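## Task

Scene 1: the slide box rests on the open left hand. Rotate it with that hand's fingers alone until its label points upward. It fails if the box contacts anything besides the left hand (wrist, wrist camera and its post count as other things) or falls off. It also fails if either arm or wrist moves, or if the left palm stops facing up at any moment. To finish, hold the hand and box still with no left-hand motor overloaded or nearly so (a motor dead from the start is ignored), then declare completion. The hand is then flattened, and the box must not drop lower during that and must still have its label up.

## Robot and tools

Robot: two UR-type six-joint arms, left_arm (base near y=+0.475 m) and right_arm (base near y=-0.451 m). Each carries a 16-motor four-digit hand: right_arm a right hand, left_arm its mirror image. In these tasks the arms must never move, so every pose number is sent as 0 and only the hand numbers of the working hand change.

Frames: the scene frame has +z up, +x out over the table, the left arm on +y, origin at table height between the bases. Hand positions, quaternions and velocities in results are in each arm's own base frame. Each hand point has its own axes: +z along the straight fingers, +y out of the palm face, +x across the palm away from the thumb on the right hand (toward the thumb on the left hand). A mast sticks out at the wrist on the palm side and can be struck.

execute_actions(actions, cameras): actions is a list of actions. Each action is a list of up to 15 rows, one row per 1/30 s step; if there are fewer rows, the last one is held to fill 15 steps. Each row is a single flat list of 48 numbers in [-1, 1] covering both arms: left_arm dx, dy, dz, rx, ry, rz; then 16 left-hand motor numbers; left current_limit; left speed; then right_arm dx, dy, dz, rx, ry, rz; 16 right-hand motor numbers; right current_limit; right speed. The six pose numbers are offsets, not poses. They are measured from the arm's Hand target as it was when the action began, along that arm's base axes, with 1.0 equal to 0.6 m or 180 degrees, and rx, ry, rz forming one rotation vector. Zeros keep the arm where it is, which is what these tasks need. With an empty actions list the call returns state and all camera images. The cameras list takes names, ["all"] or [].

Hand numbers, in this exact order: index_mcp, index_abd, index_pip, index_dip, middle_mcp, middle_abd, middle_pip, middle_dip, ring_mcp, ring_abd, ring_pip, ring_dip, thumb_cmc, thumb_axl, thumb_mcp, thumb_ipl. Each is an absolute goal angle, scaled linearly between the hinge's two stops. Moving toward -1 curls the digit. Values giving a straight hinge: _mcp +0.75 (range -18 to +128 deg), _abd 0.00 (sideways swing, -60 to +60 deg), _pip +0.58 (-29 to +108), _dip +0.70 (-21 to +117). thumb_cmc is +0.71 when the thumb lies flat beside the palm, and going toward -1 brings it across in front of the palm. thumb_axl is +0.68 when straight and rolls the thumb about its own line. thumb_mcp (straight +0.23) and thumb_ipl (straight +0.17) bend the thumb. A 0 here is a real goal, not 'no change': to keep a hand as it is, resend its hand_goal values. current_limit maps -1..+1 to 0..550 mA and caps every motor; it also limits hinge speed, and far below 0 a finger may not lift. speed sets how fast set-points move: (speed+1)/2 of 8.5 rad/s. Starting values are current_limit +0.4 and speed -0.6. These settings stay until changed.

move(target, speed, blend, stop_force, zero, blocking, cameras) sends arms along straight paths to offset targets. It is not needed here, because any arm motion fails the task. wait(seconds 0-10) lets time pass under the last command. stop brakes a running move. zoom_image(camera, region [x0,y0,x1,y1], at most 504x504 px) enlarges part of the newest image from cam_low (896x504), cam_left_wrist or cam_right_wrist (672x504). Use it to read which face of the object shows its label. zero_wrist_force(arm) re-zeros a wrist sensor. read_manual returns licence texts only. finished_scene(scene) closes the scene (1 or 2) and reports success; it cannot be undone, so call it only once the object is still and label-up.

Result lines: Hand target (commanded pose), end_effector_position/quat, joint data, wrist force and torque, and per-motor lists in the motor order above. hand_goal shows the goals written. hand_measured shows actual hinge positions on the same scale. hand_current_ma is current, where positive pushes toward -1. hand_state is one of moving, goal, blocked (stopped short and pressing) or overload (shut off). A motor at 495 mA or more builds up a timer; after 5 s it shuts down for 10 s. Before finishing, check that no working-hand motor is near the current cap: lower current_limit, or ease goals that press into the object.

Cautions: keep every pose number 0 for both arms. Move fingers gently and with moderate speed so the object tips and rolls rather than flying off. Keep it clear of the wrist, camera and mast. Never close one hand's fingers against the other hand. Random small nudges may hit the object. Time counts, including thinking, so aim for few, deliberate finger sequences, then a look with cameras to confirm the label is up.

Each tool is called after "Emit:" as name(argument=value, ...) on one line, values as JSON.

## Session

Emit:
execute_actions(actions=[])

Scene clock: 0.00 s.
left_arm: end_effector_position=(+0.4784, -0.3928, +0.4159) hand_goal=(+0.754, +0.000, +0.576, +0.696, +0.754, +0.000, +0.576, +0.696, +0.754, +0.000, +0.576, +0.696, -0.104, +0.540, +0.162, +0.106) hand_measured=(+0.762, +0.000, +0.576, +0.696, +0.772, +0.000, +0.582, +0.698, +0.770, +0.000, +0.584, +0.698, -0.094, +0.542, +0.164, +0.108) hand_current_ma=(+23, +0, +1, +0, +54, +0, +13, +3, +49, +0, +18, +4, +28, +7, +6, +4) hand_state=(goal, goal, goal, goal, goal, goal, goal, goal, goal, goal, goal, goal, goal, goal, goal, goal) hand_current_limit=0.40 hand_speed=-0.60 end_effector_quat_wxyz=(+0.629, +0.640, +0.280, +0.340) | right_arm: end_effector_position=(+0.3191, -0.2896, +0.2425) hand_goal=(+0.754, +0.000, +0.576, +0.696, +0.754, +0.000, +0.576, +0.696, +0.754, +0.000, +0.576, +0.696, +0.714, +0.678, +0.226, +0.168) hand_measured=(+0.754, +0.000, +0.576, +0.696, +0.754, +0.000, +0.576, +0.696, +0.754, +0.000, +0.576, +0.696, +0.714, +0.678, +0.226, +0.168) hand_current_ma=(+0, +0, +0, +0, +0, +0, +0, +0, +0, +0, +0, +0, +0, +0, +0, +0) hand_state=(goal, goal, goal, goal, goal, goal, goal, goal, goal, goal, goal, goal, goal, goal, goal, goal) hand_current_limit=0.40 hand_speed=-0.60 end_effector_quat_wxyz=(+0.004, +0.968, -0.251, +0.020)
Joint positions: left_arm=[2.747 -1.96 -2.187 1.029 1.303 0.077] | right_arm=[-0.852 -1.72 2.014 -1.903 -1.555 1.227]
Joint velocities: within noise
Joint torques (N m): no reading
Motor temperatures (°C): left_arm=[35 42 43 43 41 43] | right_arm=[38 41 39 50 49 39]
Wrist force (N): no reading
Wrist torque (N m): no reading
Wrist force, peak (N): no reading
Hand target: left_arm +0.4784, -0.3928, +0.4159; +0.629, +0.640, +0.280, +0.340 | right_arm +0.3191, -0.2896, +0.2425; +0.004, +0.968, -0.251, +0.020

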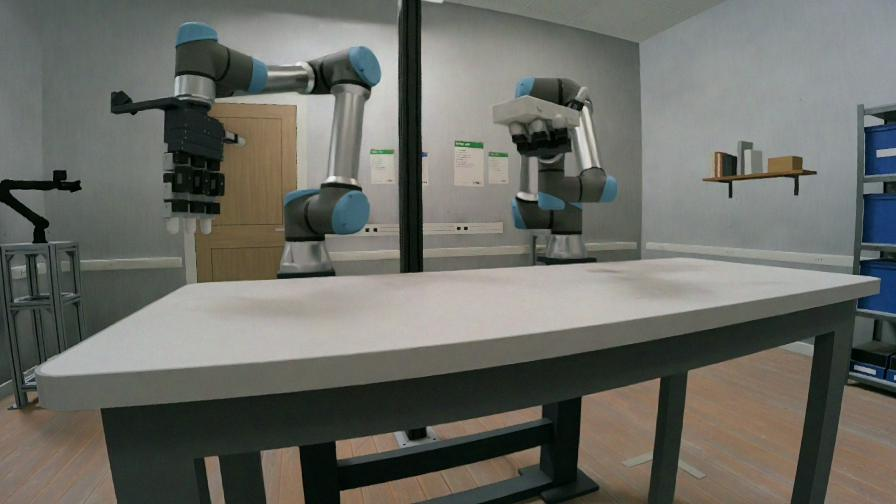

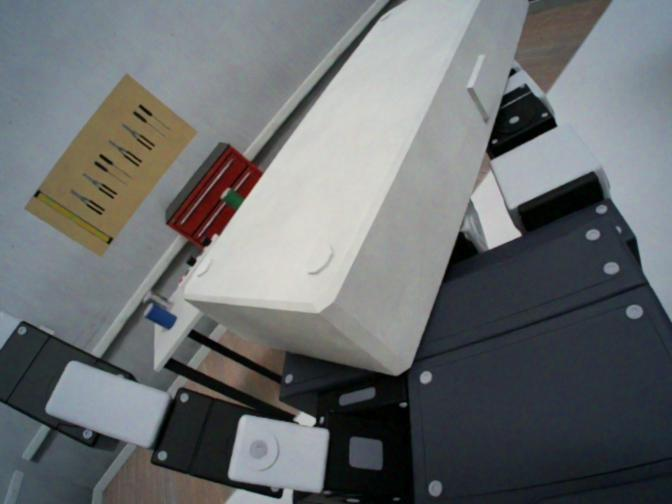

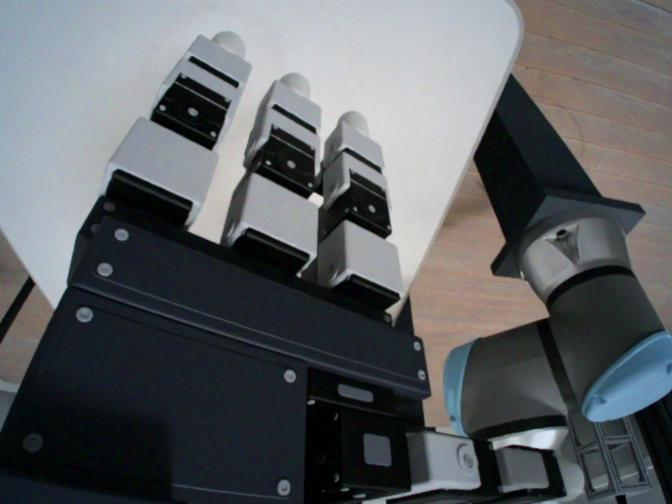

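Emit:
zoom_image(camera="cam_left_wrist", region=[180, 0, 672, 400])

Emit:
zoom_image(camera="cam_low", region=[460, 60, 660, 220])

Scaled by 1.024 from the camera's 672x504 image, which has a finer 960x720 frame.

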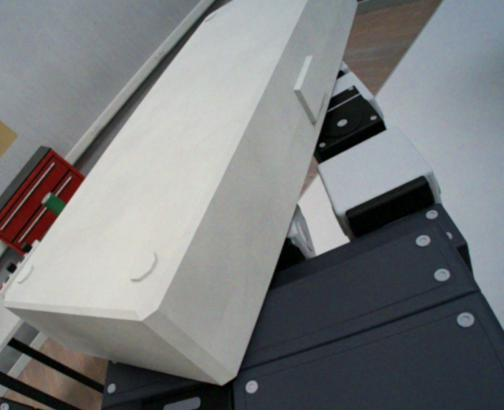

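Scaled by 2.520 from the camera's 896x504 image, which has a finer 1280x720 frame.

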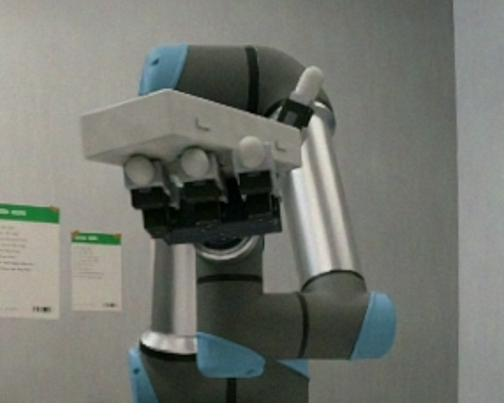

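Emit:
zoom_image(camera="cam_low", region=[485, 80, 595, 165])

Emit:
zoom_image(camera="cam_left_wrist", region=[160, 220, 440, 430])

Emit:
zoom_image(camera="cam_left_wrist", region=[340, 0, 580, 240])

Scaled by 4.582 from the camera's 896x504 image, which has a finer 1280x720 frame.

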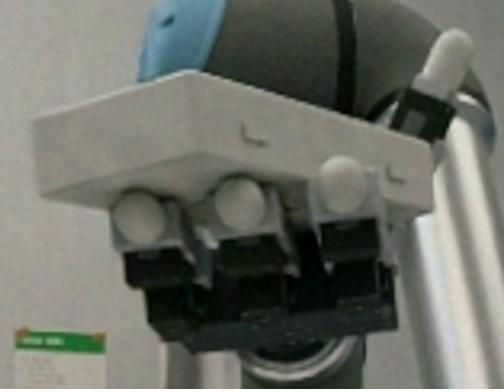

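Scaled by 1.800 from the camera's 672x504 image, which has a finer 960x720 frame.

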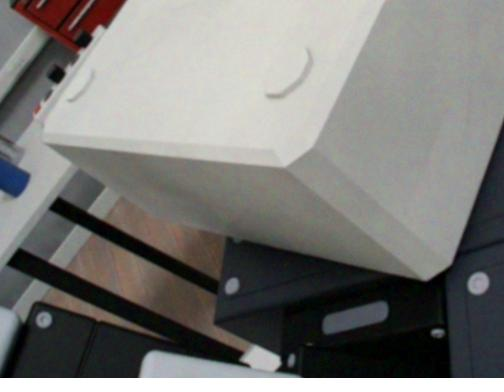

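Scaled by 2.100 from the camera's 672x504 image, which has a finer 960x720 frame.

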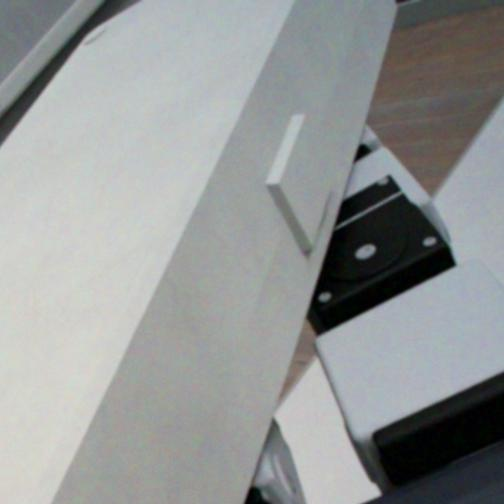

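Emit:
execute_actions(actions=[[[0,0,0,0,0,0,0.754,0,0.576,0.696,0.754,0,0.576,0.696,0.754,0,0.576,0.696,-0.104,0.677,0.452,-0.3,0.4,-0.8,0,0,0,0,0,0,0.754,0,0.576,0.696,0.754,0,0.576,0.696,0.754,0,0.576,0.696,0.714,0.678,0.226,0.168,0.4,-0.6]],[[0,0,0,0,0,0,0.754,0,0.576,0.696,0.754,0,0.576,0.696,0.754,0,0.576,0.696,-0.75,0.677,0.452,-0.481,0.4,-0.8,0,0,0,0,0,0,0.754,0,0.576,0.696,0.754,0,0.576,0.696,0.754,0,0.576,0.696,0.714,0.678,0.226,0.168,0.4,-0.6]]], cameras=["cam_left_wrist"])

Scene clock: 89.27 s.
left_arm: end_effector_position=(+0.4784, -0.3928, +0.4159) hand_goal=(+0.754, +0.000, +0.576, +0.696, +0.754, +0.000, +0.576, +0.696, +0.754, +0.000, +0.576, +0.696, -0.750, +0.678, +0.452, -0.480) hand_measured=(+0.762, +0.000, +0.576, +0.696, +0.772, +0.000, +0.582, +0.698, +0.770, +0.000, +0.584, +0.698, -0.750, +0.676, +0.450, -0.478) hand_current_ma=(+23, +0, +1, +0, +54, +0, +13, +3, +49, +0, +18, +4, +1, -5, -3, +3) hand_state=(goal, goal, goal, goal, goal, goal, goal, goal, goal, goal, goal, goal, goal, goal, goal, goal) hand_current_limit=0.40 hand_speed=-0.80 end_effector_quat_wxyz=(+0.629, +0.640, +0.280, +0.340) | right_arm: end_effector_position=(+0.3191, -0.2896, +0.2425) hand_goal=(+0.754, +0.000, +0.576, +0.696, +0.754, +0.000, +0.576, +0.696, +0.754, +0.000, +0.576, +0.696, +0.714, +0.678, +0.226, +0.168) hand_measured=(+0.754, +0.000, +0.576, +0.696, +0.754, +0.000, +0.576, +0.696, +0.754, +0.000, +0.576, +0.696, +0.714, +0.678, +0.224, +0.168) hand_current_ma=(+0, +0, +0, +0, +0, +0, +0, +0, +0, +0, +0, +0, +0, +0, +0, +0) hand_state=(goal, goal, goal, goal, goal, goal, goal, goal, goal, goal, goal, goal, goal, goal, goal, goal) hand_current_limit=0.40 hand_speed=-0.60 end_effector_quat_wxyz=(+0.004, +0.968, -0.251, +0.020)
Joint positions: left_arm=[2.747 -1.96 -2.187 1.029 1.303 0.077] | right_arm=[-0.852 -1.72 2.014 -1.903 -1.555 1.227]
Joint torques (N m): left_arm=[-11.22 22.98 3.33 4.5 1.32 1.37] | right_arm=[-1.1 -16.67 -27.99 -3.88 0.44 -0.15]
Wrist force (N): left_arm=[-0.1 -0.2 -0.2] | right_arm=[0.0 -0.1 -0.2]
Wrist torque (N m): left_arm=[0.00 0.01 0.04] | right_arm=[0.01 0.01 0.00]
Wrist force, peak (N): left_arm=[0.1 -0.3 -0.8] | right_arm=[-0.4 0.0 0.5]
Hand target: left_arm +0.4784, -0.3928, +0.4159; +0.629, +0.640, +0.280, +0.340 | right_arm +0.3191, -0.2896, +0.2425; +0.004, +0.968, -0.251, +0.020
Off the commanded pose: left_arm 0.000 m, 0 deg | right_arm 0.000 m, 0 deg.
Step readings (end_effector_position of left_arm | right_arm):
0: (+0.4784, -0.3928, +0.4159) | (+0.3191, -0.2896, +0.2425)
1: (+0.4784, -0.3928, +0.4159) | (+0.3191, -0.2896, +0.2425)
2: (+0.4784, -0.3928, +0.4159) | (+0.3191, -0.2896, +0.2425)
4: (+0.4784, -0.3928, +0.4159) | (+0.3191, -0.2896, +0.2425)
8: (+0.4784, -0.3928, +0.4159) | (+0.3191, -0.2896, +0.2425)
15: (+0.4784, -0.3928, +0.4159) | (+0.3191, -0.2896, +0.2425)
16: (+0.4784, -0.3928, +0.4159) | (+0.3191, -0.2896, +0.2425)
17: (+0.4784, -0.3928, +0.4159) | (+0.3191, -0.2896, +0.2425)
19: (+0.4784, -0.3928, +0.4159) | (+0.3191, -0.2896, +0.2425)
23: (+0.4784, -0.3928, +0.4159) | (+0.3191, -0.2896, +0.2425)
30: (+0.4784, -0.3928, +0.4159) | (+0.3191, -0.2896, +0.2425)
Images, in order (width x height): cam_left_wrist 672x504.

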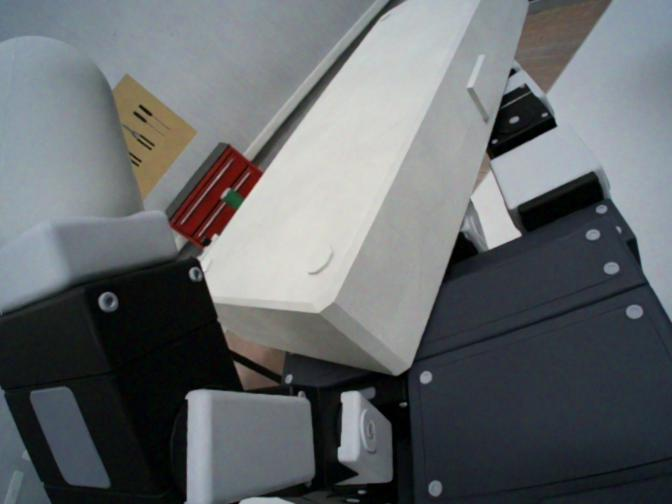

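Emit:
execute_actions(actions=[[[0,0,0,0,0,0,0.754,0,0.576,0.696,0.754,0,0.576,0.696,0.754,0,0.576,0.696,-0.78,0.677,0.42,-0.93,0.4,-0.8,0,0,0,0,0,0,0.754,0,0.576,0.696,0.754,0,0.576,0.696,0.754,0,0.576,0.696,0.714,0.678,0.226,0.168,0.4,-0.6]],[[0,0,0,0,0,0,0.754,0,0.576,0.696,0.754,0,0.576,0.696,0.754,0,0.576,0.696,-0.78,0.677,0.25,-0.93,0.4,-0.8,0,0,0,0,0,0,0.754,0,0.576,0.696,0.754,0,0.576,0.696,0.754,0,0.576,0.696,0.714,0.678,0.226,0.168,0.4,-0.6]]], cameras=["cam_left_wrist"])

Scene clock: 100.20 s.
left_arm: end_effector_position=(+0.4784, -0.3928, +0.4159) hand_goal=(+0.754, +0.000, +0.576, +0.696, +0.754, +0.000, +0.576, +0.696, +0.754, +0.000, +0.576, +0.696, -0.780, +0.678, +0.250, -0.930) hand_measured=(+0.762, +0.000, +0.576, +0.696, +0.772, +0.000, +0.582, +0.698, +0.770, +0.000, +0.584, +0.698, -0.780, +0.676, +0.252, -0.930) hand_current_ma=(+23, +0, +1, +0, +54, +0, +13, +3, +49, +0, +18, +4, +0, -5, +3, +2) hand_state=(goal, goal, goal, goal, goal, goal, goal, goal, goal, goal, goal, goal, goal, goal, goal, goal) hand_current_limit=0.40 hand_speed=-0.80 end_effector_quat_wxyz=(+0.629, +0.640, +0.280, +0.340) | right_arm: end_effector_position=(+0.3191, -0.2896, +0.2425) hand_goal=(+0.754, +0.000, +0.576, +0.696, +0.754, +0.000, +0.576, +0.696, +0.754, +0.000, +0.576, +0.696, +0.714, +0.678, +0.226, +0.168) hand_measured=(+0.754, +0.000, +0.576, +0.696, +0.754, +0.000, +0.576, +0.696, +0.754, +0.000, +0.576, +0.696, +0.714, +0.678, +0.224, +0.168) hand_current_ma=(+0, +0, +0, +0, +0, +0, +0, +0, +0, +0, +0, +0, +0, +0, +0, +0) hand_state=(goal, goal, goal, goal, goal, goal, goal, goal, goal, goal, goal, goal, goal, goal, goal, goal) hand_current_limit=0.40 hand_speed=-0.60 end_effector_quat_wxyz=(+0.004, +0.968, -0.251, +0.020)
Joint positions: left_arm=[2.747 -1.96 -2.187 1.029 1.303 0.077] | right_arm=[-0.852 -1.72 2.014 -1.903 -1.555 1.227]
Joint torques (N m): left_arm=[-10.78 23.98 4.08 4.6 1.38 1.06] | right_arm=[0.24 -17.25 -30.27 -3.98 0.43 0]
Wrist force (N): left_arm=[-0.2 -0.2 -0.2] | right_arm=[-0.1 -0.1 0.2]
Wrist torque (N m): left_arm=[0.01 0.02 0.03] | right_arm=[-0.02 0.00 -0.01]
Wrist force, peak (N): left_arm=[-0.3 -0.2 -0.6] | right_arm=[-0.5 0.4 0.2]
Hand target: left_arm +0.4784, -0.3928, +0.4159; +0.629, +0.640, +0.280, +0.340 | right_arm +0.3191, -0.2896, +0.2425; +0.004, +0.968, -0.251, +0.020
Off the commanded pose: left_arm 0.000 m, 0 deg | right_arm 0.000 m, 0 deg.
Step readings (end_effector_position of left_arm | right_arm):
0: (+0.4784, -0.3928, +0.4159) | (+0.3191, -0.2896, +0.2425)
1: (+0.4784, -0.3928, +0.4159) | (+0.3191, -0.2896, +0.2425)
2: (+0.4784, -0.3928, +0.4159) | (+0.3191, -0.2896, +0.2425)
4: (+0.4784, -0.3928, +0.4159) | (+0.3191, -0.2896, +0.2425)
8: (+0.4784, -0.3928, +0.4159) | (+0.3191, -0.2896, +0.2425)
15: (+0.4784, -0.3928, +0.4159) | (+0.3191, -0.2896, +0.2425)
16: (+0.4784, -0.3928, +0.4159) | (+0.3191, -0.2896, +0.2425)
17: (+0.4784, -0.3928, +0.4159) | (+0.3191, -0.2896, +0.2425)
19: (+0.4784, -0.3928, +0.4159) | (+0.3191, -0.2896, +0.2425)
23: (+0.4784, -0.3928, +0.4159) | (+0.3191, -0.2896, +0.2425)
30: (+0.4784, -0.3928, +0.4159) | (+0.3191, -0.2896, +0.2425)
Images, in order (width x height): cam_left_wrist 672x504.

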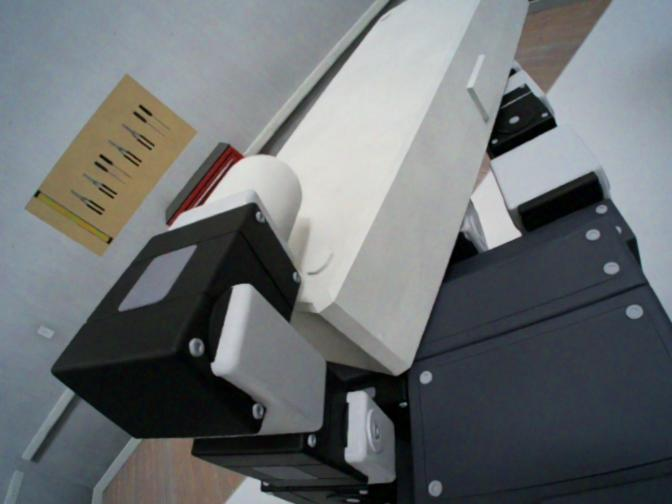

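Emit:
execute_actions(actions=[[[0,0,0,0,0,0,0.754,0,0.576,0.696,0.754,0,0.576,0.696,0.754,0,0.576,0.696,-0.78,0.677,0.0,-0.93,0.4,-0.8,0,0,0,0,0,0,0.754,0,0.576,0.696,0.754,0,0.576,0.696,0.754,0,0.576,0.696,0.714,0.678,0.226,0.168,0.4,-0.6]]], cameras=["cam_left_wrist"])

Emit:
execute_actions(actions=[[[0,0,0,0,0,0,0.754,0,0.576,0.696,0.754,0,0.576,0.696,0.754,0,0.576,0.696,-0.3,0.677,0.0,-0.93,0.4,-0.9,0,0,0,0,0,0,0.754,0,0.576,0.696,0.754,0,0.576,0.696,0.754,0,0.576,0.696,0.714,0.678,0.226,0.168,0.4,-0.6]]], cameras=["cam_left_wrist","cam_low"])

Scene clock: 107.47 s.
left_arm: end_effector_position=(+0.4784, -0.3928, +0.4159) hand_goal=(+0.754, +0.000, +0.576, +0.696, +0.754, +0.000, +0.576, +0.696, +0.754, +0.000, +0.576, +0.696, -0.780, +0.678, +0.000, -0.930) hand_measured=(+0.768, +0.000, +0.578, +0.696, +0.778, +0.000, +0.584, +0.698, +0.776, +0.000, +0.588, +0.700, -0.778, +0.680, +0.132, -0.914) hand_current_ma=(+41, +0, +4, +0, +74, +0, +21, +4, +66, +0, +29, +7, +4, +4, +385, +59) hand_state=(goal, goal, goal, goal, blocked, goal, goal, goal, blocked, goal, goal, goal, goal, goal, blocked, goal) hand_current_limit=0.40 hand_speed=-0.80 end_effector_quat_wxyz=(+0.629, +0.640, +0.280, +0.340) | right_arm: end_effector_position=(+0.3191, -0.2896, +0.2425) hand_goal=(+0.754, +0.000, +0.576, +0.696, +0.754, +0.000, +0.576, +0.696, +0.754, +0.000, +0.576, +0.696, +0.714, +0.678, +0.226, +0.168) hand_measured=(+0.754, +0.000, +0.576, +0.696, +0.754, +0.000, +0.576, +0.696, +0.754, +0.000, +0.576, +0.696, +0.714, +0.678, +0.224, +0.168) hand_current_ma=(+0, +0, +0, +0, +0, +0, +0, +0, +0, +0, +0, +0, +0, +0, +0, +0) hand_state=(goal, goal, goal, goal, goal, goal, goal, goal, goal, goal, goal, goal, goal, goal, goal, goal) hand_current_limit=0.40 hand_speed=-0.60 end_effector_quat_wxyz=(+0.004, +0.968, -0.251, +0.020)
Joint positions: left_arm=[2.747 -1.96 -2.187 1.029 1.303 0.077] | right_arm=[-0.852 -1.72 2.014 -1.903 -1.555 1.227]
Joint torques (N m): left_arm=[-11.42 23.76 3.71 4.5 1.41 1.34] | right_arm=[0.1 -17.99 -29.5 -4.15 0.73 -0.06]
Wrist force (N): left_arm=[-0.1 0.0 -0.4] | right_arm=[-0.1 0.0 0.0]
Wrist torque (N m): left_arm=[0.05 0.01 0.02] | right_arm=[0.00 0.03 0.00]
Wrist force, peak (N): left_arm=[-0.2 -0.4 -0.6] | right_arm=[-0.5 -0.2 -0.1]
Hand target: left_arm +0.4784, -0.3928, +0.4159; +0.629, +0.640, +0.280, +0.340 | right_arm +0.3191, -0.2896, +0.2425; +0.004, +0.968, -0.251, +0.020
Off the commanded pose: left_arm 0.000 m, 0 deg | right_arm 0.000 m, 0 deg.
Step readings (end_effector_position of left_arm | right_arm):
0: (+0.4784, -0.3928, +0.4159) | (+0.3191, -0.2896, +0.2425)
1: (+0.4784, -0.3928, +0.4159) | (+0.3191, -0.2896, +0.2425)
2: (+0.4784, -0.3928, +0.4159) | (+0.3191, -0.2896, +0.2425)
4: (+0.4784, -0.3928, +0.4159) | (+0.3191, -0.2896, +0.2425)
8: (+0.4784, -0.3928, +0.4159) | (+0.3191, -0.2896, +0.2425)
15: (+0.4784, -0.3928, +0.4159) | (+0.3191, -0.2896, +0.2425)
Images, in order (width x height): cam_left_wrist 672x504.

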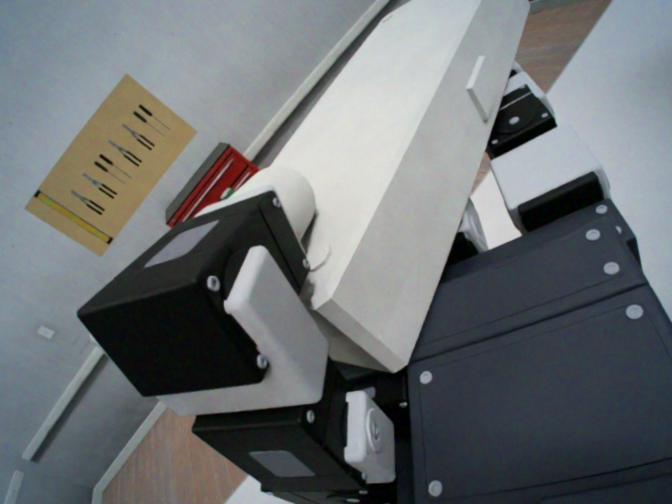

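Scene clock: 109.07 s.
left_arm: end_effector_position=(+0.4784, -0.3928, +0.4159) hand_goal=(+0.754, +0.000, +0.576, +0.696, +0.754, +0.000, +0.576, +0.696, +0.754, +0.000, +0.576, +0.696, -0.300, +0.678, +0.000, -0.930) hand_measured=(+0.774, +0.000, +0.580, +0.696, +0.778, +0.000, +0.586, +0.698, +0.774, +0.000, +0.586, +0.700, -0.362, +0.646, +0.100, -0.892) hand_current_ma=(+62, +0, +11, +0, +79, +0, +22, +4, +65, +0, +23, +7, -226, -127, +385, +180) hand_state=(blocked, goal, goal, goal, blocked, goal, goal, goal, blocked, goal, goal, goal, blocked, blocked, blocked, blocked) hand_current_limit=0.40 hand_speed=-0.90 end_effector_quat_wxyz=(+0.629, +0.640, +0.280, +0.340) | right_arm: end_effector_position=(+0.3191, -0.2896, +0.2425) hand_goal=(+0.754, +0.000, +0.576, +0.696, +0.754, +0.000, +0.576, +0.696, +0.754, +0.000, +0.576, +0.696, +0.714, +0.678, +0.226, +0.168) hand_measured=(+0.754, +0.000, +0.576, +0.696, +0.754, +0.000, +0.576, +0.696, +0.754, +0.000, +0.576, +0.696, +0.714, +0.678, +0.224, +0.168) hand_current_ma=(+0, +0, +0, +0, +0, +0, +0, +0, +0, +0, +0, +0, +0, +0, +0, +0) hand_state=(goal, goal, goal, goal, goal, goal, goal, goal, goal, goal, goal, goal, goal, goal, goal, goal) hand_current_limit=0.40 hand_speed=-0.60 end_effector_quat_wxyz=(+0.004, +0.968, -0.251, +0.020)
Joint positions: left_arm=[2.747 -1.96 -2.187 1.029 1.303 0.077] | right_arm=[-0.852 -1.72 2.014 -1.903 -1.555 1.227]
Joint torques (N m): left_arm=[-11.28 24.88 4.61 4.5 1.29 1.33] | right_arm=[-1.28 -17.39 -29.29 -4.11 0.69 0.14]
Wrist force (N): left_arm=[0.1 -0.1 -0.2] | right_arm=[-0.1 -0.2 -0.2]
Wrist torque (N m): left_arm=[0.01 -0.01 0.01] | right_arm=[-0.01 0.02 0.00]
Wrist force, peak (N): left_arm=[-0.3 -0.3 -0.6] | right_arm=[-0.5 0.1 -0.2]
Hand target: left_arm +0.4784, -0.3928, +0.4159; +0.629, +0.640, +0.280, +0.340 | right_arm +0.3191, -0.2896, +0.2425; +0.004, +0.968, -0.251, +0.020
Off the commanded pose: left_arm 0.000 m, 0 deg | right_arm 0.000 m, 0 deg.
Step readings (end_effector_position of left_arm | right_arm):
0: (+0.4784, -0.3928, +0.4159) | (+0.3191, -0.2896, +0.2425)
1: (+0.4784, -0.3928, +0.4159) | (+0.3191, -0.2896, +0.2425)
2: (+0.4784, -0.3928, +0.4159) | (+0.3191, -0.2896, +0.2425)
4: (+0.4784, -0.3928, +0.4159) | (+0.3191, -0.2896, +0.2425)
8: (+0.4784, -0.3928, +0.4159) | (+0.3191, -0.2896, +0.2425)
15: (+0.4784, -0.3928, +0.4159) | (+0.3191, -0.2896, +0.2425)
Images, in order (width x height): cam_low 896x504, cam_left_wrist 672x504.

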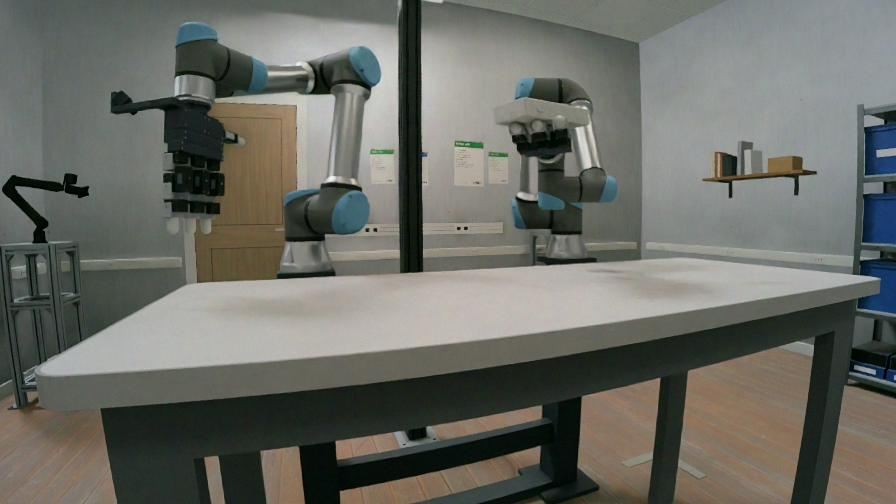

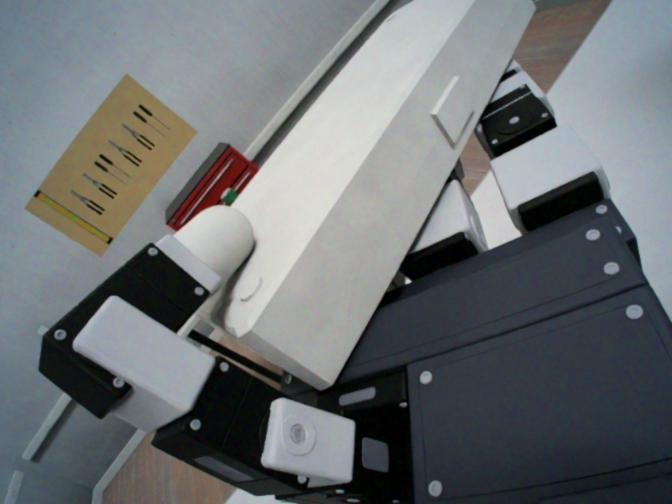

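Emit:
execute_actions(actions=[[[0,0,0,0,0,0,0.754,0,0.576,0.696,0.754,0,0.576,0.696,0.754,0,0.576,0.696,-0.362,0.677,0.4,-0.85,0.4,-0.7,0,0,0,0,0,0,0.754,0,0.576,0.696,0.754,0,0.576,0.696,0.754,0,0.576,0.696,0.714,0.678,0.226,0.168,0.4,-0.6]],[[0,0,0,0,0,0,0.754,0,0.576,0.696,0.754,0,0.576,0.696,0.754,0,0.576,0.696,-0.75,0.677,0.4,-0.93,0.4,-0.7,0,0,0,0,0,0,0.754,0,0.576,0.696,0.754,0,0.576,0.696,0.754,0,0.576,0.696,0.714,0.678,0.226,0.168,0.4,-0.6]],[[0,0,0,0,0,0,0.754,0,0.576,0.696,0.754,0,0.576,0.696,0.754,0,0.576,0.696,-0.75,0.677,0.0,-0.93,0.4,-0.7,0,0,0,0,0,0,0.754,0,0.576,0.696,0.754,0,0.576,0.696,0.754,0,0.576,0.696,0.714,0.678,0.226,0.168,0.4,-0.6]],[[0,0,0,0,0,0,0.754,0,0.576,0.696,0.754,0,0.576,0.696,0.754,0,0.576,0.696,-0.2,0.677,0.0,-0.93,0.4,-0.9,0,0,0,0,0,0,0.754,0,0.576,0.696,0.754,0,0.576,0.696,0.754,0,0.576,0.696,0.714,0.678,0.226,0.168,0.4,-0.6]]], cameras=["cam_left_wrist"])

Emit:
zoom_image(camera="cam_left_wrist", region=[180, 0, 672, 500])

Scene clock: 123.70 s.
left_arm: end_effector_position=(+0.4784, -0.3928, +0.4159) hand_goal=(+0.754, +0.000, +0.576, +0.696, +0.754, +0.000, +0.576, +0.696, +0.754, +0.000, +0.576, +0.696, -0.200, +0.678, +0.000, -0.930) hand_measured=(+0.784, +0.000, +0.582, +0.696, +0.780, +0.000, +0.586, +0.700, +0.774, -0.002, +0.584, +0.700, -0.284, +0.634, +0.098, -0.882) hand_current_ma=(+101, +0, +15, +0, +84, +1, +26, +6, +62, -2, +21, +7, -329, -188, +385, +237) hand_state=(blocked, goal, goal, goal, blocked, goal, goal, goal, blocked, goal, goal, goal, blocked, blocked, blocked, blocked) hand_current_limit=0.40 hand_speed=-0.90 end_effector_quat_wxyz=(+0.629, +0.640, +0.280, +0.340) | right_arm: end_effector_position=(+0.3191, -0.2896, +0.2425) hand_goal=(+0.754, +0.000, +0.576, +0.696, +0.754, +0.000, +0.576, +0.696, +0.754, +0.000, +0.576, +0.696, +0.714, +0.678, +0.226, +0.168) hand_measured=(+0.754, +0.000, +0.576, +0.696, +0.754, +0.000, +0.576, +0.696, +0.754, +0.000, +0.576, +0.696, +0.714, +0.678, +0.224, +0.168) hand_current_ma=(+0, +0, +0, +0, +0, +0, +0, +0, +0, +0, +0, +0, +0, +0, +0, +0) hand_state=(goal, goal, goal, goal, goal, goal, goal, goal, goal, goal, goal, goal, goal, goal, goal, goal) hand_current_limit=0.40 hand_speed=-0.60 end_effector_quat_wxyz=(+0.004, +0.968, -0.251, +0.020)
Joint positions: left_arm=[2.747 -1.96 -2.187 1.029 1.303 0.077] | right_arm=[-0.852 -1.72 2.014 -1.903 -1.555 1.227]
Joint torques (N m): left_arm=[-10.51 24.56 4.68 4.52 1.21 1.19] | right_arm=[0.58 -17.65 -29.71 -3.87 0.73 0.01]
Wrist force (N): left_arm=[-0.2 -0.1 -0.4] | right_arm=[0.1 0.3 -0.1]
Wrist torque (N m): left_arm=[0.03 0.03 -0.05] | right_arm=[0.05 -0.01 0.03]
Wrist force, peak (N): left_arm=[-0.4 -0.4 -0.6] | right_arm=[-0.1 -0.6 -0.2]
Hand target: left_arm +0.4784, -0.3928, +0.4159; +0.629, +0.640, +0.280, +0.340 | right_arm +0.3191, -0.2896, +0.2425; +0.004, +0.968, -0.251, +0.020
Off the commanded pose: left_arm 0.000 m, 0 deg | right_arm 0.000 m, 0 deg.
Step readings (end_effector_position of left_arm | right_arm):
0: (+0.4784, -0.3928, +0.4159) | (+0.3191, -0.2896, +0.2425)
1: (+0.4784, -0.3928, +0.4159) | (+0.3191, -0.2896, +0.2425)
2: (+0.4784, -0.3928, +0.4159) | (+0.3191, -0.2896, +0.2425)
4: (+0.4784, -0.3928, +0.4159) | (+0.3191, -0.2896, +0.2425)
8: (+0.4784, -0.3928, +0.4159) | (+0.3191, -0.2896, +0.2425)
15: (+0.4784, -0.3928, +0.4159) | (+0.3191, -0.2896, +0.2425)
16: (+0.4784, -0.3928, +0.4159) | (+0.3191, -0.2896, +0.2425)
17: (+0.4784, -0.3928, +0.4159) | (+0.3191, -0.2896, +0.2425)
19: (+0.4784, -0.3928, +0.4159) | (+0.3191, -0.2896, +0.2425)
23: (+0.4784, -0.3928, +0.4159) | (+0.3191, -0.2896, +0.2425)
30: (+0.4784, -0.3928, +0.4159) | (+0.3191, -0.2896, +0.2425)
31: (+0.4784, -0.3928, +0.4159) | (+0.3191, -0.2896, +0.2425)
32: (+0.4784, -0.3928, +0.4159) | (+0.3191, -0.2896, +0.2425)
34: (+0.4784, -0.3928, +0.4159) | (+0.3191, -0.2896, +0.2425)
38: (+0.4784, -0.3928, +0.4159) | (+0.3191, -0.2896, +0.2425)
45: (+0.4784, -0.3928, +0.4159) | (+0.3191, -0.2896, +0.2425)
46: (+0.4784, -0.3928, +0.4159) | (+0.3191, -0.2896, +0.2425)
47: (+0.4784, -0.3928, +0.4159) | (+0.3191, -0.2896, +0.2425)
49: (+0.4784, -0.3928, +0.4159) | (+0.3191, -0.2896, +0.2425)
53: (+0.4784, -0.3928, +0.4159) | (+0.3191, -0.2896, +0.2425)
60: (+0.4784, -0.3928, +0.4159) | (+0.3191, -0.2896, +0.2425)
Images, in order (width x height): cam_left_wrist 672x504.

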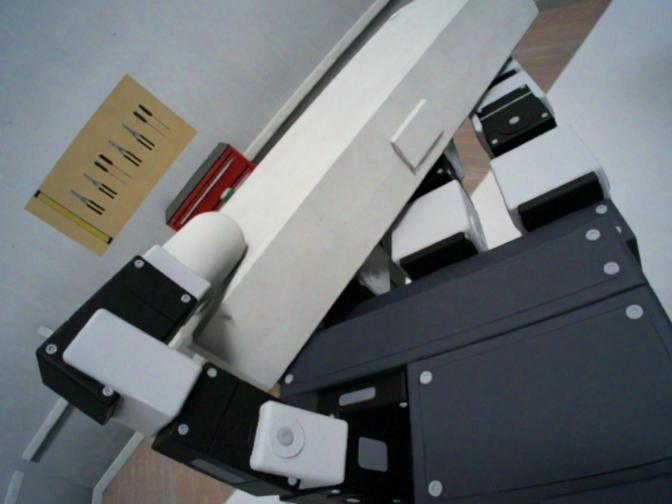

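Scaled by 1.008 from the camera's 672x504 image, which has a finer 960x720 frame.

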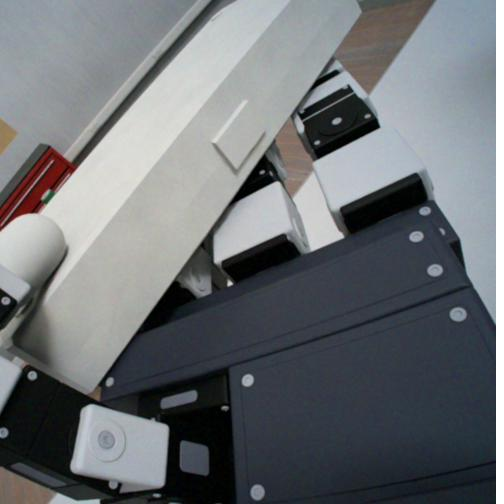

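Emit:
execute_actions(actions=[[[0,0,0,0,0,0,0.68,0,0.576,0.696,0.68,0,0.576,0.696,0.68,0,0.576,0.696,-0.25,0.677,0.0,-0.93,0.4,-0.8,0,0,0,0,0,0,0.754,0,0.576,0.696,0.754,0,0.576,0.696,0.754,0,0.576,0.696,0.714,0.678,0.226,0.168,0.4,-0.6]],[[0,0,0,0,0,0,0.68,-0.55,0.576,0.696,0.68,-0.55,0.576,0.696,0.68,-0.55,0.576,0.696,-0.25,0.677,0.0,-0.93,0.4,-0.88,0,0,0,0,0,0,0.754,0,0.576,0.696,0.754,0,0.576,0.696,0.754,0,0.576,0.696,0.714,0.678,0.226,0.168,0.4,-0.6]]], cameras=["cam_left_wrist"])

Emit:
zoom_image(camera="cam_left_wrist", region=[180, 0, 672, 500])

Scene clock: 139.67 s.
left_arm: end_effector_position=(+0.4784, -0.3928, +0.4159) hand_goal=(+0.680, -0.550, +0.576, +0.696, +0.680, -0.550, +0.576, +0.696, +0.680, -0.550, +0.576, +0.696, -0.250, +0.678, +0.000, -0.930) hand_measured=(+0.742, -0.546, +0.586, +0.696, +0.722, -0.540, +0.586, +0.700, +0.700, -0.546, +0.586, +0.700, -0.284, +0.634, +0.104, -0.880) hand_current_ma=(+237, +6, +22, +0, +146, +20, +28, +7, +63, +5, +24, +7, -113, -188, +385, +239) hand_state=(blocked, goal, goal, goal, blocked, goal, goal, goal, blocked, goal, goal, goal, blocked, blocked, blocked, blocked) hand_current_limit=0.40 hand_speed=-0.88 end_effector_quat_wxyz=(+0.629, +0.640, +0.280, +0.340) | right_arm: end_effector_position=(+0.3191, -0.2896, +0.2425) hand_goal=(+0.754, +0.000, +0.576, +0.696, +0.754, +0.000, +0.576, +0.696, +0.754, +0.000, +0.576, +0.696, +0.714, +0.678, +0.226, +0.168) hand_measured=(+0.754, +0.000, +0.576, +0.696, +0.754, +0.000, +0.576, +0.696, +0.754, +0.000, +0.576, +0.696, +0.714, +0.678, +0.224, +0.168) hand_current_ma=(+0, +0, +0, +0, +0, +0, +0, +0, +0, +0, +0, +0, +0, +0, +0, +0) hand_state=(goal, goal, goal, goal, goal, goal, goal, goal, goal, goal, goal, goal, goal, goal, goal, goal) hand_current_limit=0.40 hand_speed=-0.60 end_effector_quat_wxyz=(+0.004, +0.968, -0.251, +0.020)
Joint positions: left_arm=[2.747 -1.96 -2.187 1.029 1.303 0.077] | right_arm=[-0.852 -1.72 2.014 -1.903 -1.555 1.227]
Joint torques (N m): left_arm=[-11.59 24.67 4.27 4.51 1.37 1.12] | right_arm=[-0.13 -18.44 -29.62 -4.13 0.84 0.13]
Wrist force (N): left_arm=[0.1 -0.1 -0.4] | right_arm=[-0.1 -0.1 0.1]
Wrist torque (N m): left_arm=[0.01 -0.01 0.05] | right_arm=[-0.02 0.00 0.00]
Wrist force, peak (N): left_arm=[-0.5 -0.6 -0.5] | right_arm=[-0.3 -0.3 -0.5]
Hand target: left_arm +0.4784, -0.3928, +0.4159; +0.629, +0.640, +0.280, +0.340 | right_arm +0.3191, -0.2896, +0.2425; +0.004, +0.968, -0.251, +0.020
Off the commanded pose: left_arm 0.000 m, 0 deg | right_arm 0.000 m, 0 deg.
Step readings (end_effector_position of left_arm | right_arm):
0: (+0.4784, -0.3928, +0.4159) | (+0.3191, -0.2896, +0.2425)
1: (+0.4784, -0.3928, +0.4159) | (+0.3191, -0.2896, +0.2425)
2: (+0.4784, -0.3928, +0.4159) | (+0.3191, -0.2896, +0.2425)
4: (+0.4784, -0.3928, +0.4159) | (+0.3191, -0.2896, +0.2425)
8: (+0.4784, -0.3928, +0.4159) | (+0.3191, -0.2896, +0.2425)
15: (+0.4784, -0.3928, +0.4159) | (+0.3191, -0.2896, +0.2425)
16: (+0.4784, -0.3928, +0.4159) | (+0.3191, -0.2896, +0.2425)
17: (+0.4784, -0.3928, +0.4159) | (+0.3191, -0.2896, +0.2425)
19: (+0.4784, -0.3928, +0.4159) | (+0.3191, -0.2896, +0.2425)
23: (+0.4784, -0.3928, +0.4159) | (+0.3191, -0.2896, +0.2425)
30: (+0.4784, -0.3928, +0.4159) | (+0.3191, -0.2896, +0.2425)
Images, in order (width x height): cam_left_wrist 672x504.

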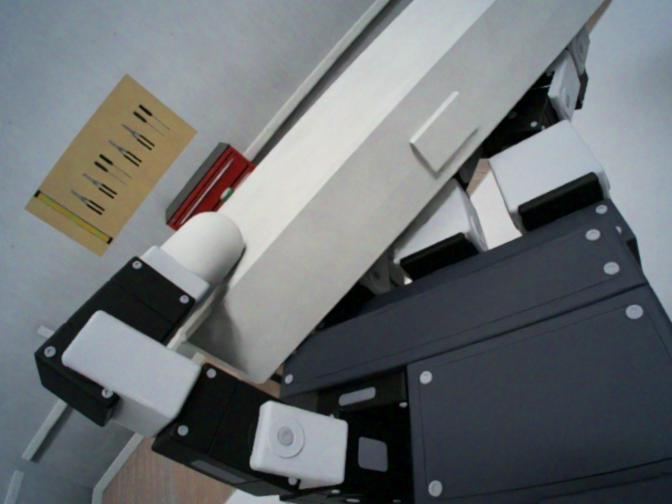

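Scaled by 1.008 from the camera's 672x504 image, which has a finer 960x720 frame.

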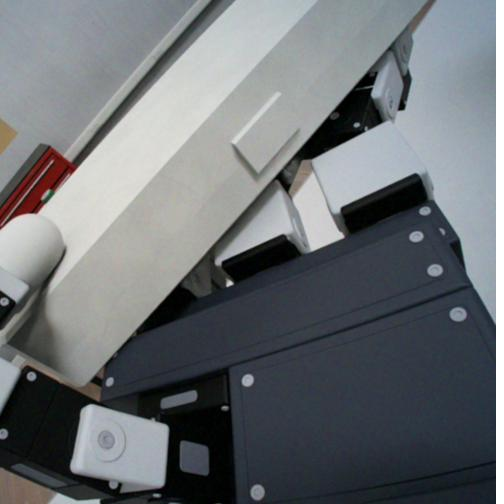

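Emit:
execute_actions(actions=[[[0,0,0,0,0,0,0.95,-0.55,0.576,0.696,0.68,-0.55,0.576,0.696,0.68,-0.55,0.576,0.696,-0.25,0.677,0.0,-0.93,0.4,-0.7,0,0,0,0,0,0,0.754,0,0.576,0.696,0.754,0,0.576,0.696,0.754,0,0.576,0.696,0.714,0.678,0.226,0.168,0.4,-0.6]],[[0,0,0,0,0,0,0.95,0.3,0.576,0.696,0.68,-0.55,0.576,0.696,0.68,-0.55,0.576,0.696,-0.25,0.677,0.0,-0.93,0.4,-0.6,0,0,0,0,0,0,0.754,0,0.576,0.696,0.754,0,0.576,0.696,0.754,0,0.576,0.696,0.714,0.678,0.226,0.168,0.4,-0.6]],[[0,0,0,0,0,0,0.68,0.3,0.576,0.696,0.68,-0.55,0.576,0.696,0.68,-0.55,0.576,0.696,-0.25,0.677,0.0,-0.93,0.4,-0.7,0,0,0,0,0,0,0.754,0,0.576,0.696,0.754,0,0.576,0.696,0.754,0,0.576,0.696,0.714,0.678,0.226,0.168,0.4,-0.6]]], cameras=["cam_left_wrist"])

Emit:
zoom_image(camera="cam_low", region=[485, 80, 615, 165])

Scene clock: 156.80 s.
left_arm: end_effector_position=(+0.4784, -0.3928, +0.4159) hand_goal=(+0.680, +0.300, +0.576, +0.696, +0.680, -0.550, +0.576, +0.696, +0.680, -0.550, +0.576, +0.696, -0.250, +0.678, +0.000, -0.930) hand_measured=(+0.744, +0.296, +0.580, +0.696, +0.720, -0.544, +0.588, +0.700, +0.700, -0.548, +0.586, +0.700, -0.284, +0.634, +0.104, -0.880) hand_current_ma=(+249, -6, +7, +0, +136, +12, +32, +7, +63, +1, +24, +7, -113, -188, +385, +240) hand_state=(blocked, goal, goal, goal, blocked, goal, goal, goal, blocked, goal, goal, goal, blocked, blocked, blocked, blocked) hand_current_limit=0.40 hand_speed=-0.70 end_effector_quat_wxyz=(+0.629, +0.640, +0.280, +0.340) | right_arm: end_effector_position=(+0.3191, -0.2896, +0.2425) hand_goal=(+0.754, +0.000, +0.576, +0.696, +0.754, +0.000, +0.576, +0.696, +0.754, +0.000, +0.576, +0.696, +0.714, +0.678, +0.226, +0.168) hand_measured=(+0.754, +0.000, +0.576, +0.696, +0.754, +0.000, +0.576, +0.696, +0.754, +0.000, +0.576, +0.696, +0.714, +0.678, +0.224, +0.168) hand_current_ma=(+0, +0, +0, +0, +0, +0, +0, +0, +0, +0, +0, +0, +0, +0, +0, +0) hand_state=(goal, goal, goal, goal, goal, goal, goal, goal, goal, goal, goal, goal, goal, goal, goal, goal) hand_current_limit=0.40 hand_speed=-0.60 end_effector_quat_wxyz=(+0.004, +0.968, -0.251, +0.020)
Joint positions: left_arm=[2.747 -1.96 -2.187 1.029 1.303 0.077] | right_arm=[-0.852 -1.72 2.014 -1.903 -1.555 1.227]
Joint torques (N m): left_arm=[-10.74 24.87 4.27 4.28 1.15 0.96] | right_arm=[-0.48 -18.58 -31.6 -3.85 1.01 0.11]
Wrist force (N): left_arm=[-0.2 -0.1 -0.5] | right_arm=[-0.2 0.0 0.0]
Wrist torque (N m): left_arm=[0.01 0.02 0.01] | right_arm=[0.01 0.03 -0.01]
Wrist force, peak (N): left_arm=[-0.1 -0.5 -0.8] | right_arm=[-0.3 -0.4 -0.5]
Hand target: left_arm +0.4784, -0.3928, +0.4159; +0.629, +0.640, +0.280, +0.340 | right_arm +0.3191, -0.2896, +0.2425; +0.004, +0.968, -0.251, +0.020
Off the commanded pose: left_arm 0.000 m, 0 deg | right_arm 0.000 m, 0 deg.
Step readings (end_effector_position of left_arm | right_arm):
0: (+0.4784, -0.3928, +0.4159) | (+0.3191, -0.2896, +0.2425)
1: (+0.4784, -0.3928, +0.4159) | (+0.3191, -0.2896, +0.2425)
2: (+0.4784, -0.3928, +0.4159) | (+0.3191, -0.2896, +0.2425)
4: (+0.4784, -0.3928, +0.4159) | (+0.3191, -0.2896, +0.2425)
8: (+0.4784, -0.3928, +0.4159) | (+0.3191, -0.2896, +0.2425)
15: (+0.4784, -0.3928, +0.4159) | (+0.3191, -0.2896, +0.2425)
16: (+0.4784, -0.3928, +0.4159) | (+0.3191, -0.2896, +0.2425)
17: (+0.4784, -0.3928, +0.4159) | (+0.3191, -0.2896, +0.2425)
19: (+0.4784, -0.3928, +0.4159) | (+0.3191, -0.2896, +0.2425)
23: (+0.4784, -0.3928, +0.4159) | (+0.3191, -0.2896, +0.2425)
30: (+0.4784, -0.3928, +0.4159) | (+0.3191, -0.2896, +0.2425)
31: (+0.4784, -0.3928, +0.4159) | (+0.3191, -0.2896, +0.2425)
32: (+0.4784, -0.3928, +0.4159) | (+0.3191, -0.2896, +0.2425)
34: (+0.4784, -0.3928, +0.4159) | (+0.3191, -0.2896, +0.2425)
38: (+0.4784, -0.3928, +0.4159) | (+0.3191, -0.2896, +0.2425)
45: (+0.4784, -0.3928, +0.4159) | (+0.3191, -0.2896, +0.2425)
Images, in order (width x height): cam_left_wrist 672x504.

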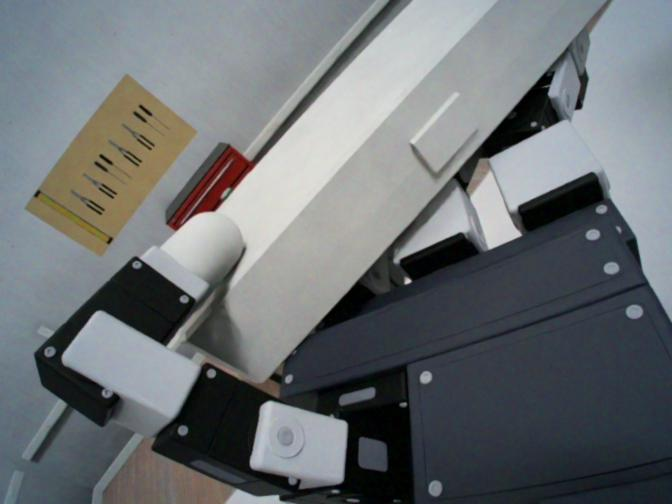

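This scene's latest camera images include none from cam_low. They are from: cam_left_wrist. cam_low's image comes with the result of a call that names it in "cameras".

Emit:
execute_actions(actions=[[[0,0,0,0,0,0,0.68,0.3,0.576,0.696,0.95,-0.55,0.576,0.696,0.68,-0.55,0.576,0.696,-0.25,0.677,0.0,-0.93,0.4,-0.7,0,0,0,0,0,0,0.754,0,0.576,0.696,0.754,0,0.576,0.696,0.754,0,0.576,0.696,0.714,0.678,0.226,0.168,0.4,-0.6]],[[0,0,0,0,0,0,0.68,0.3,0.576,0.696,0.95,0.27,0.576,0.696,0.68,-0.55,0.576,0.696,-0.25,0.677,0.0,-0.93,0.4,-0.6,0,0,0,0,0,0,0.754,0,0.576,0.696,0.754,0,0.576,0.696,0.754,0,0.576,0.696,0.714,0.678,0.226,0.168,0.4,-0.6]],[[0,0,0,0,0,0,0.68,0.3,0.576,0.696,0.68,0.27,0.576,0.696,0.68,-0.55,0.576,0.696,-0.25,0.677,0.0,-0.93,0.4,-0.7,0,0,0,0,0,0,0.754,0,0.576,0.696,0.754,0,0.576,0.696,0.754,0,0.576,0.696,0.714,0.678,0.226,0.168,0.4,-0.6]],[[0,0,0,0,0,0,0.68,0.3,0.576,0.696,0.68,0.27,0.576,0.696,0.95,-0.55,0.576,0.696,-0.25,0.677,0.0,-0.93,0.4,-0.7,0,0,0,0,0,0,0.754,0,0.576,0.696,0.754,0,0.576,0.696,0.754,0,0.576,0.696,0.714,0.678,0.226,0.168,0.4,-0.6]],[[0,0,0,0,0,0,0.68,0.3,0.576,0.696,0.68,0.27,0.576,0.696,0.95,0.24,0.576,0.696,-0.25,0.677,0.0,-0.93,0.4,-0.6,0,0,0,0,0,0,0.754,0,0.576,0.696,0.754,0,0.576,0.696,0.754,0,0.576,0.696,0.714,0.678,0.226,0.168,0.4,-0.6]],[[0,0,0,0,0,0,0.68,0.3,0.576,0.696,0.68,0.27,0.576,0.696,0.68,0.24,0.576,0.696,-0.25,0.677,0.0,-0.93,0.4,-0.7,0,0,0,0,0,0,0.754,0,0.576,0.696,0.754,0,0.576,0.696,0.754,0,0.576,0.696,0.714,0.678,0.226,0.168,0.4,-0.6]]], cameras=["cam_left_wrist","cam_low"])

Emit:
zoom_image(camera="cam_low", region=[485, 80, 615, 165])

Scene clock: 172.13 s.
left_arm: end_effector_position=(+0.4784, -0.3928, +0.4159) hand_goal=(+0.680, +0.300, +0.576, +0.696, +0.680, +0.270, +0.576, +0.696, +0.680, +0.240, +0.576, +0.696, -0.250, +0.678, +0.000, -0.930) hand_measured=(+0.728, +0.298, +0.580, +0.696, +0.726, +0.268, +0.586, +0.698, +0.730, +0.236, +0.588, +0.700, -0.284, +0.634, +0.104, -0.880) hand_current_ma=(+176, -4, +9, +0, +169, -5, +23, +3, +186, -8, +33, +9, -113, -188, +385, +240) hand_state=(blocked, goal, goal, goal, blocked, goal, goal, goal, blocked, goal, goal, goal, blocked, blocked, blocked, blocked) hand_current_limit=0.40 hand_speed=-0.70 end_effector_quat_wxyz=(+0.629, +0.640, +0.280, +0.340) | right_arm: end_effector_position=(+0.3191, -0.2896, +0.2425) hand_goal=(+0.754, +0.000, +0.576, +0.696, +0.754, +0.000, +0.576, +0.696, +0.754, +0.000, +0.576, +0.696, +0.714, +0.678, +0.226, +0.168) hand_measured=(+0.754, +0.000, +0.576, +0.696, +0.754, +0.000, +0.576, +0.696, +0.754, +0.000, +0.576, +0.696, +0.714, +0.678, +0.224, +0.168) hand_current_ma=(+0, +0, +0, +0, +0, +0, +0, +0, +0, +0, +0, +0, +0, +0, +0, +0) hand_state=(goal, goal, goal, goal, goal, goal, goal, goal, goal, goal, goal, goal, goal, goal, goal, goal) hand_current_limit=0.40 hand_speed=-0.60 end_effector_quat_wxyz=(+0.004, +0.968, -0.251, +0.020)
Joint positions: left_arm=[2.747 -1.96 -2.187 1.029 1.303 0.077] | right_arm=[-0.852 -1.72 2.014 -1.903 -1.555 1.227]
Joint torques (N m): left_arm=[-11.22 24.91 5.98 3.92 1.16 0.81] | right_arm=[0.12 -18.45 -32.04 -4.07 1.17 0.17]
Wrist force (N): left_arm=[-0.1 -0.1 -0.6] | right_arm=[-0.2 0.0 0.0]
Wrist torque (N m): left_arm=[0.03 0.01 -0.01] | right_arm=[0.01 0.03 -0.02]
Wrist force, peak (N): left_arm=[-0.3 -0.6 -0.8] | right_arm=[-0.6 0.3 0.0]
Hand target: left_arm +0.4784, -0.3928, +0.4159; +0.629, +0.640, +0.280, +0.340 | right_arm +0.3191, -0.2896, +0.2425; +0.004, +0.968, -0.251, +0.020
Off the commanded pose: left_arm 0.000 m, 0 deg | right_arm 0.000 m, 0 deg.
Step readings (end_effector_position of left_arm | right_arm):
0: (+0.4784, -0.3928, +0.4159) | (+0.3191, -0.2896, +0.2425)
1: (+0.4784, -0.3928, +0.4159) | (+0.3191, -0.2896, +0.2425)
2: (+0.4784, -0.3928, +0.4159) | (+0.3191, -0.2896, +0.2425)
4: (+0.4784, -0.3928, +0.4159) | (+0.3191, -0.2896, +0.2425)
8: (+0.4784, -0.3928, +0.4159) | (+0.3191, -0.2896, +0.2425)
15: (+0.4784, -0.3928, +0.4159) | (+0.3191, -0.2896, +0.2425)
16: (+0.4784, -0.3928, +0.4159) | (+0.3191, -0.2896, +0.2425)
17: (+0.4784, -0.3928, +0.4159) | (+0.3191, -0.2896, +0.2425)
19: (+0.4784, -0.3928, +0.4159) | (+0.3191, -0.2896, +0.2425)
23: (+0.4784, -0.3928, +0.4159) | (+0.3191, -0.2896, +0.2425)
30: (+0.4784, -0.3928, +0.4159) | (+0.3191, -0.2896, +0.2425)
31: (+0.4784, -0.3928, +0.4159) | (+0.3191, -0.2896, +0.2425)
32: (+0.4784, -0.3928, +0.4159) | (+0.3191, -0.2896, +0.2425)
34: (+0.4784, -0.3928, +0.4159) | (+0.3191, -0.2896, +0.2425)
38: (+0.4784, -0.3928, +0.4159) | (+0.3191, -0.2896, +0.2425)
45: (+0.4784, -0.3928, +0.4159) | (+0.3191, -0.2896, +0.2425)
46: (+0.4784, -0.3928, +0.4159) | (+0.3191, -0.2896, +0.2425)
47: (+0.4784, -0.3928, +0.4159) | (+0.3191, -0.2896, +0.2425)
49: (+0.4784, -0.3928, +0.4159) | (+0.3191, -0.2896, +0.2425)
53: (+0.4784, -0.3928, +0.4159) | (+0.3191, -0.2896, +0.2425)
60: (+0.4784, -0.3928, +0.4159) | (+0.3191, -0.2896, +0.2425)
61: (+0.4784, -0.3928, +0.4159) | (+0.3191, -0.2896, +0.2425)
62: (+0.4784, -0.3928, +0.4159) | (+0.3191, -0.2896, +0.2425)
64: (+0.4784, -0.3928, +0.4159) | (+0.3191, -0.2896, +0.2425)
68: (+0.4784, -0.3928, +0.4159) | (+0.3191, -0.2896, +0.2425)
75: (+0.4784, -0.3928, +0.4159) | (+0.3191, -0.2896, +0.2425)
76: (+0.4784, -0.3928, +0.4159) | (+0.3191, -0.2896, +0.2425)
77: (+0.4784, -0.3928, +0.4159) | (+0.3191, -0.2896, +0.2425)
79: (+0.4784, -0.3928, +0.4159) | (+0.3191, -0.2896, +0.2425)
83: (+0.4784, -0.3928, +0.4159) | (+0.3191, -0.2896, +0.2425)
90: (+0.4784, -0.3928, +0.4159) | (+0.3191, -0.2896, +0.2425)
Images, in order (width x height): cam_low 896x504, cam_left_wrist 672x504.

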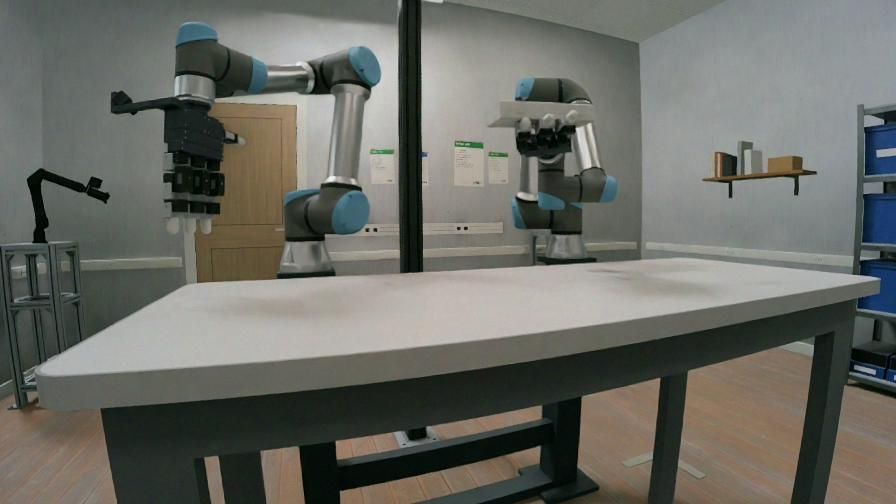

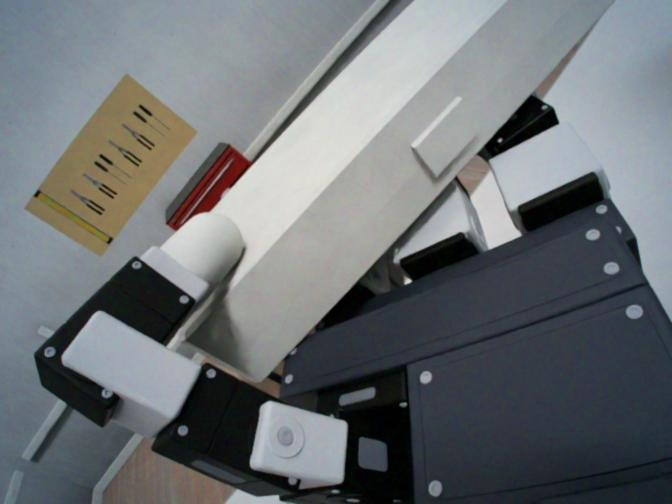

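Scaled by 3.877 from the camera's 896x504 image, which has a finer 1280x720 frame.

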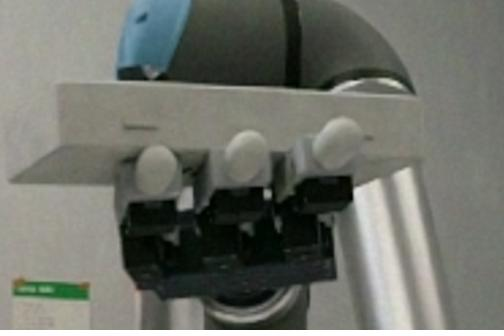

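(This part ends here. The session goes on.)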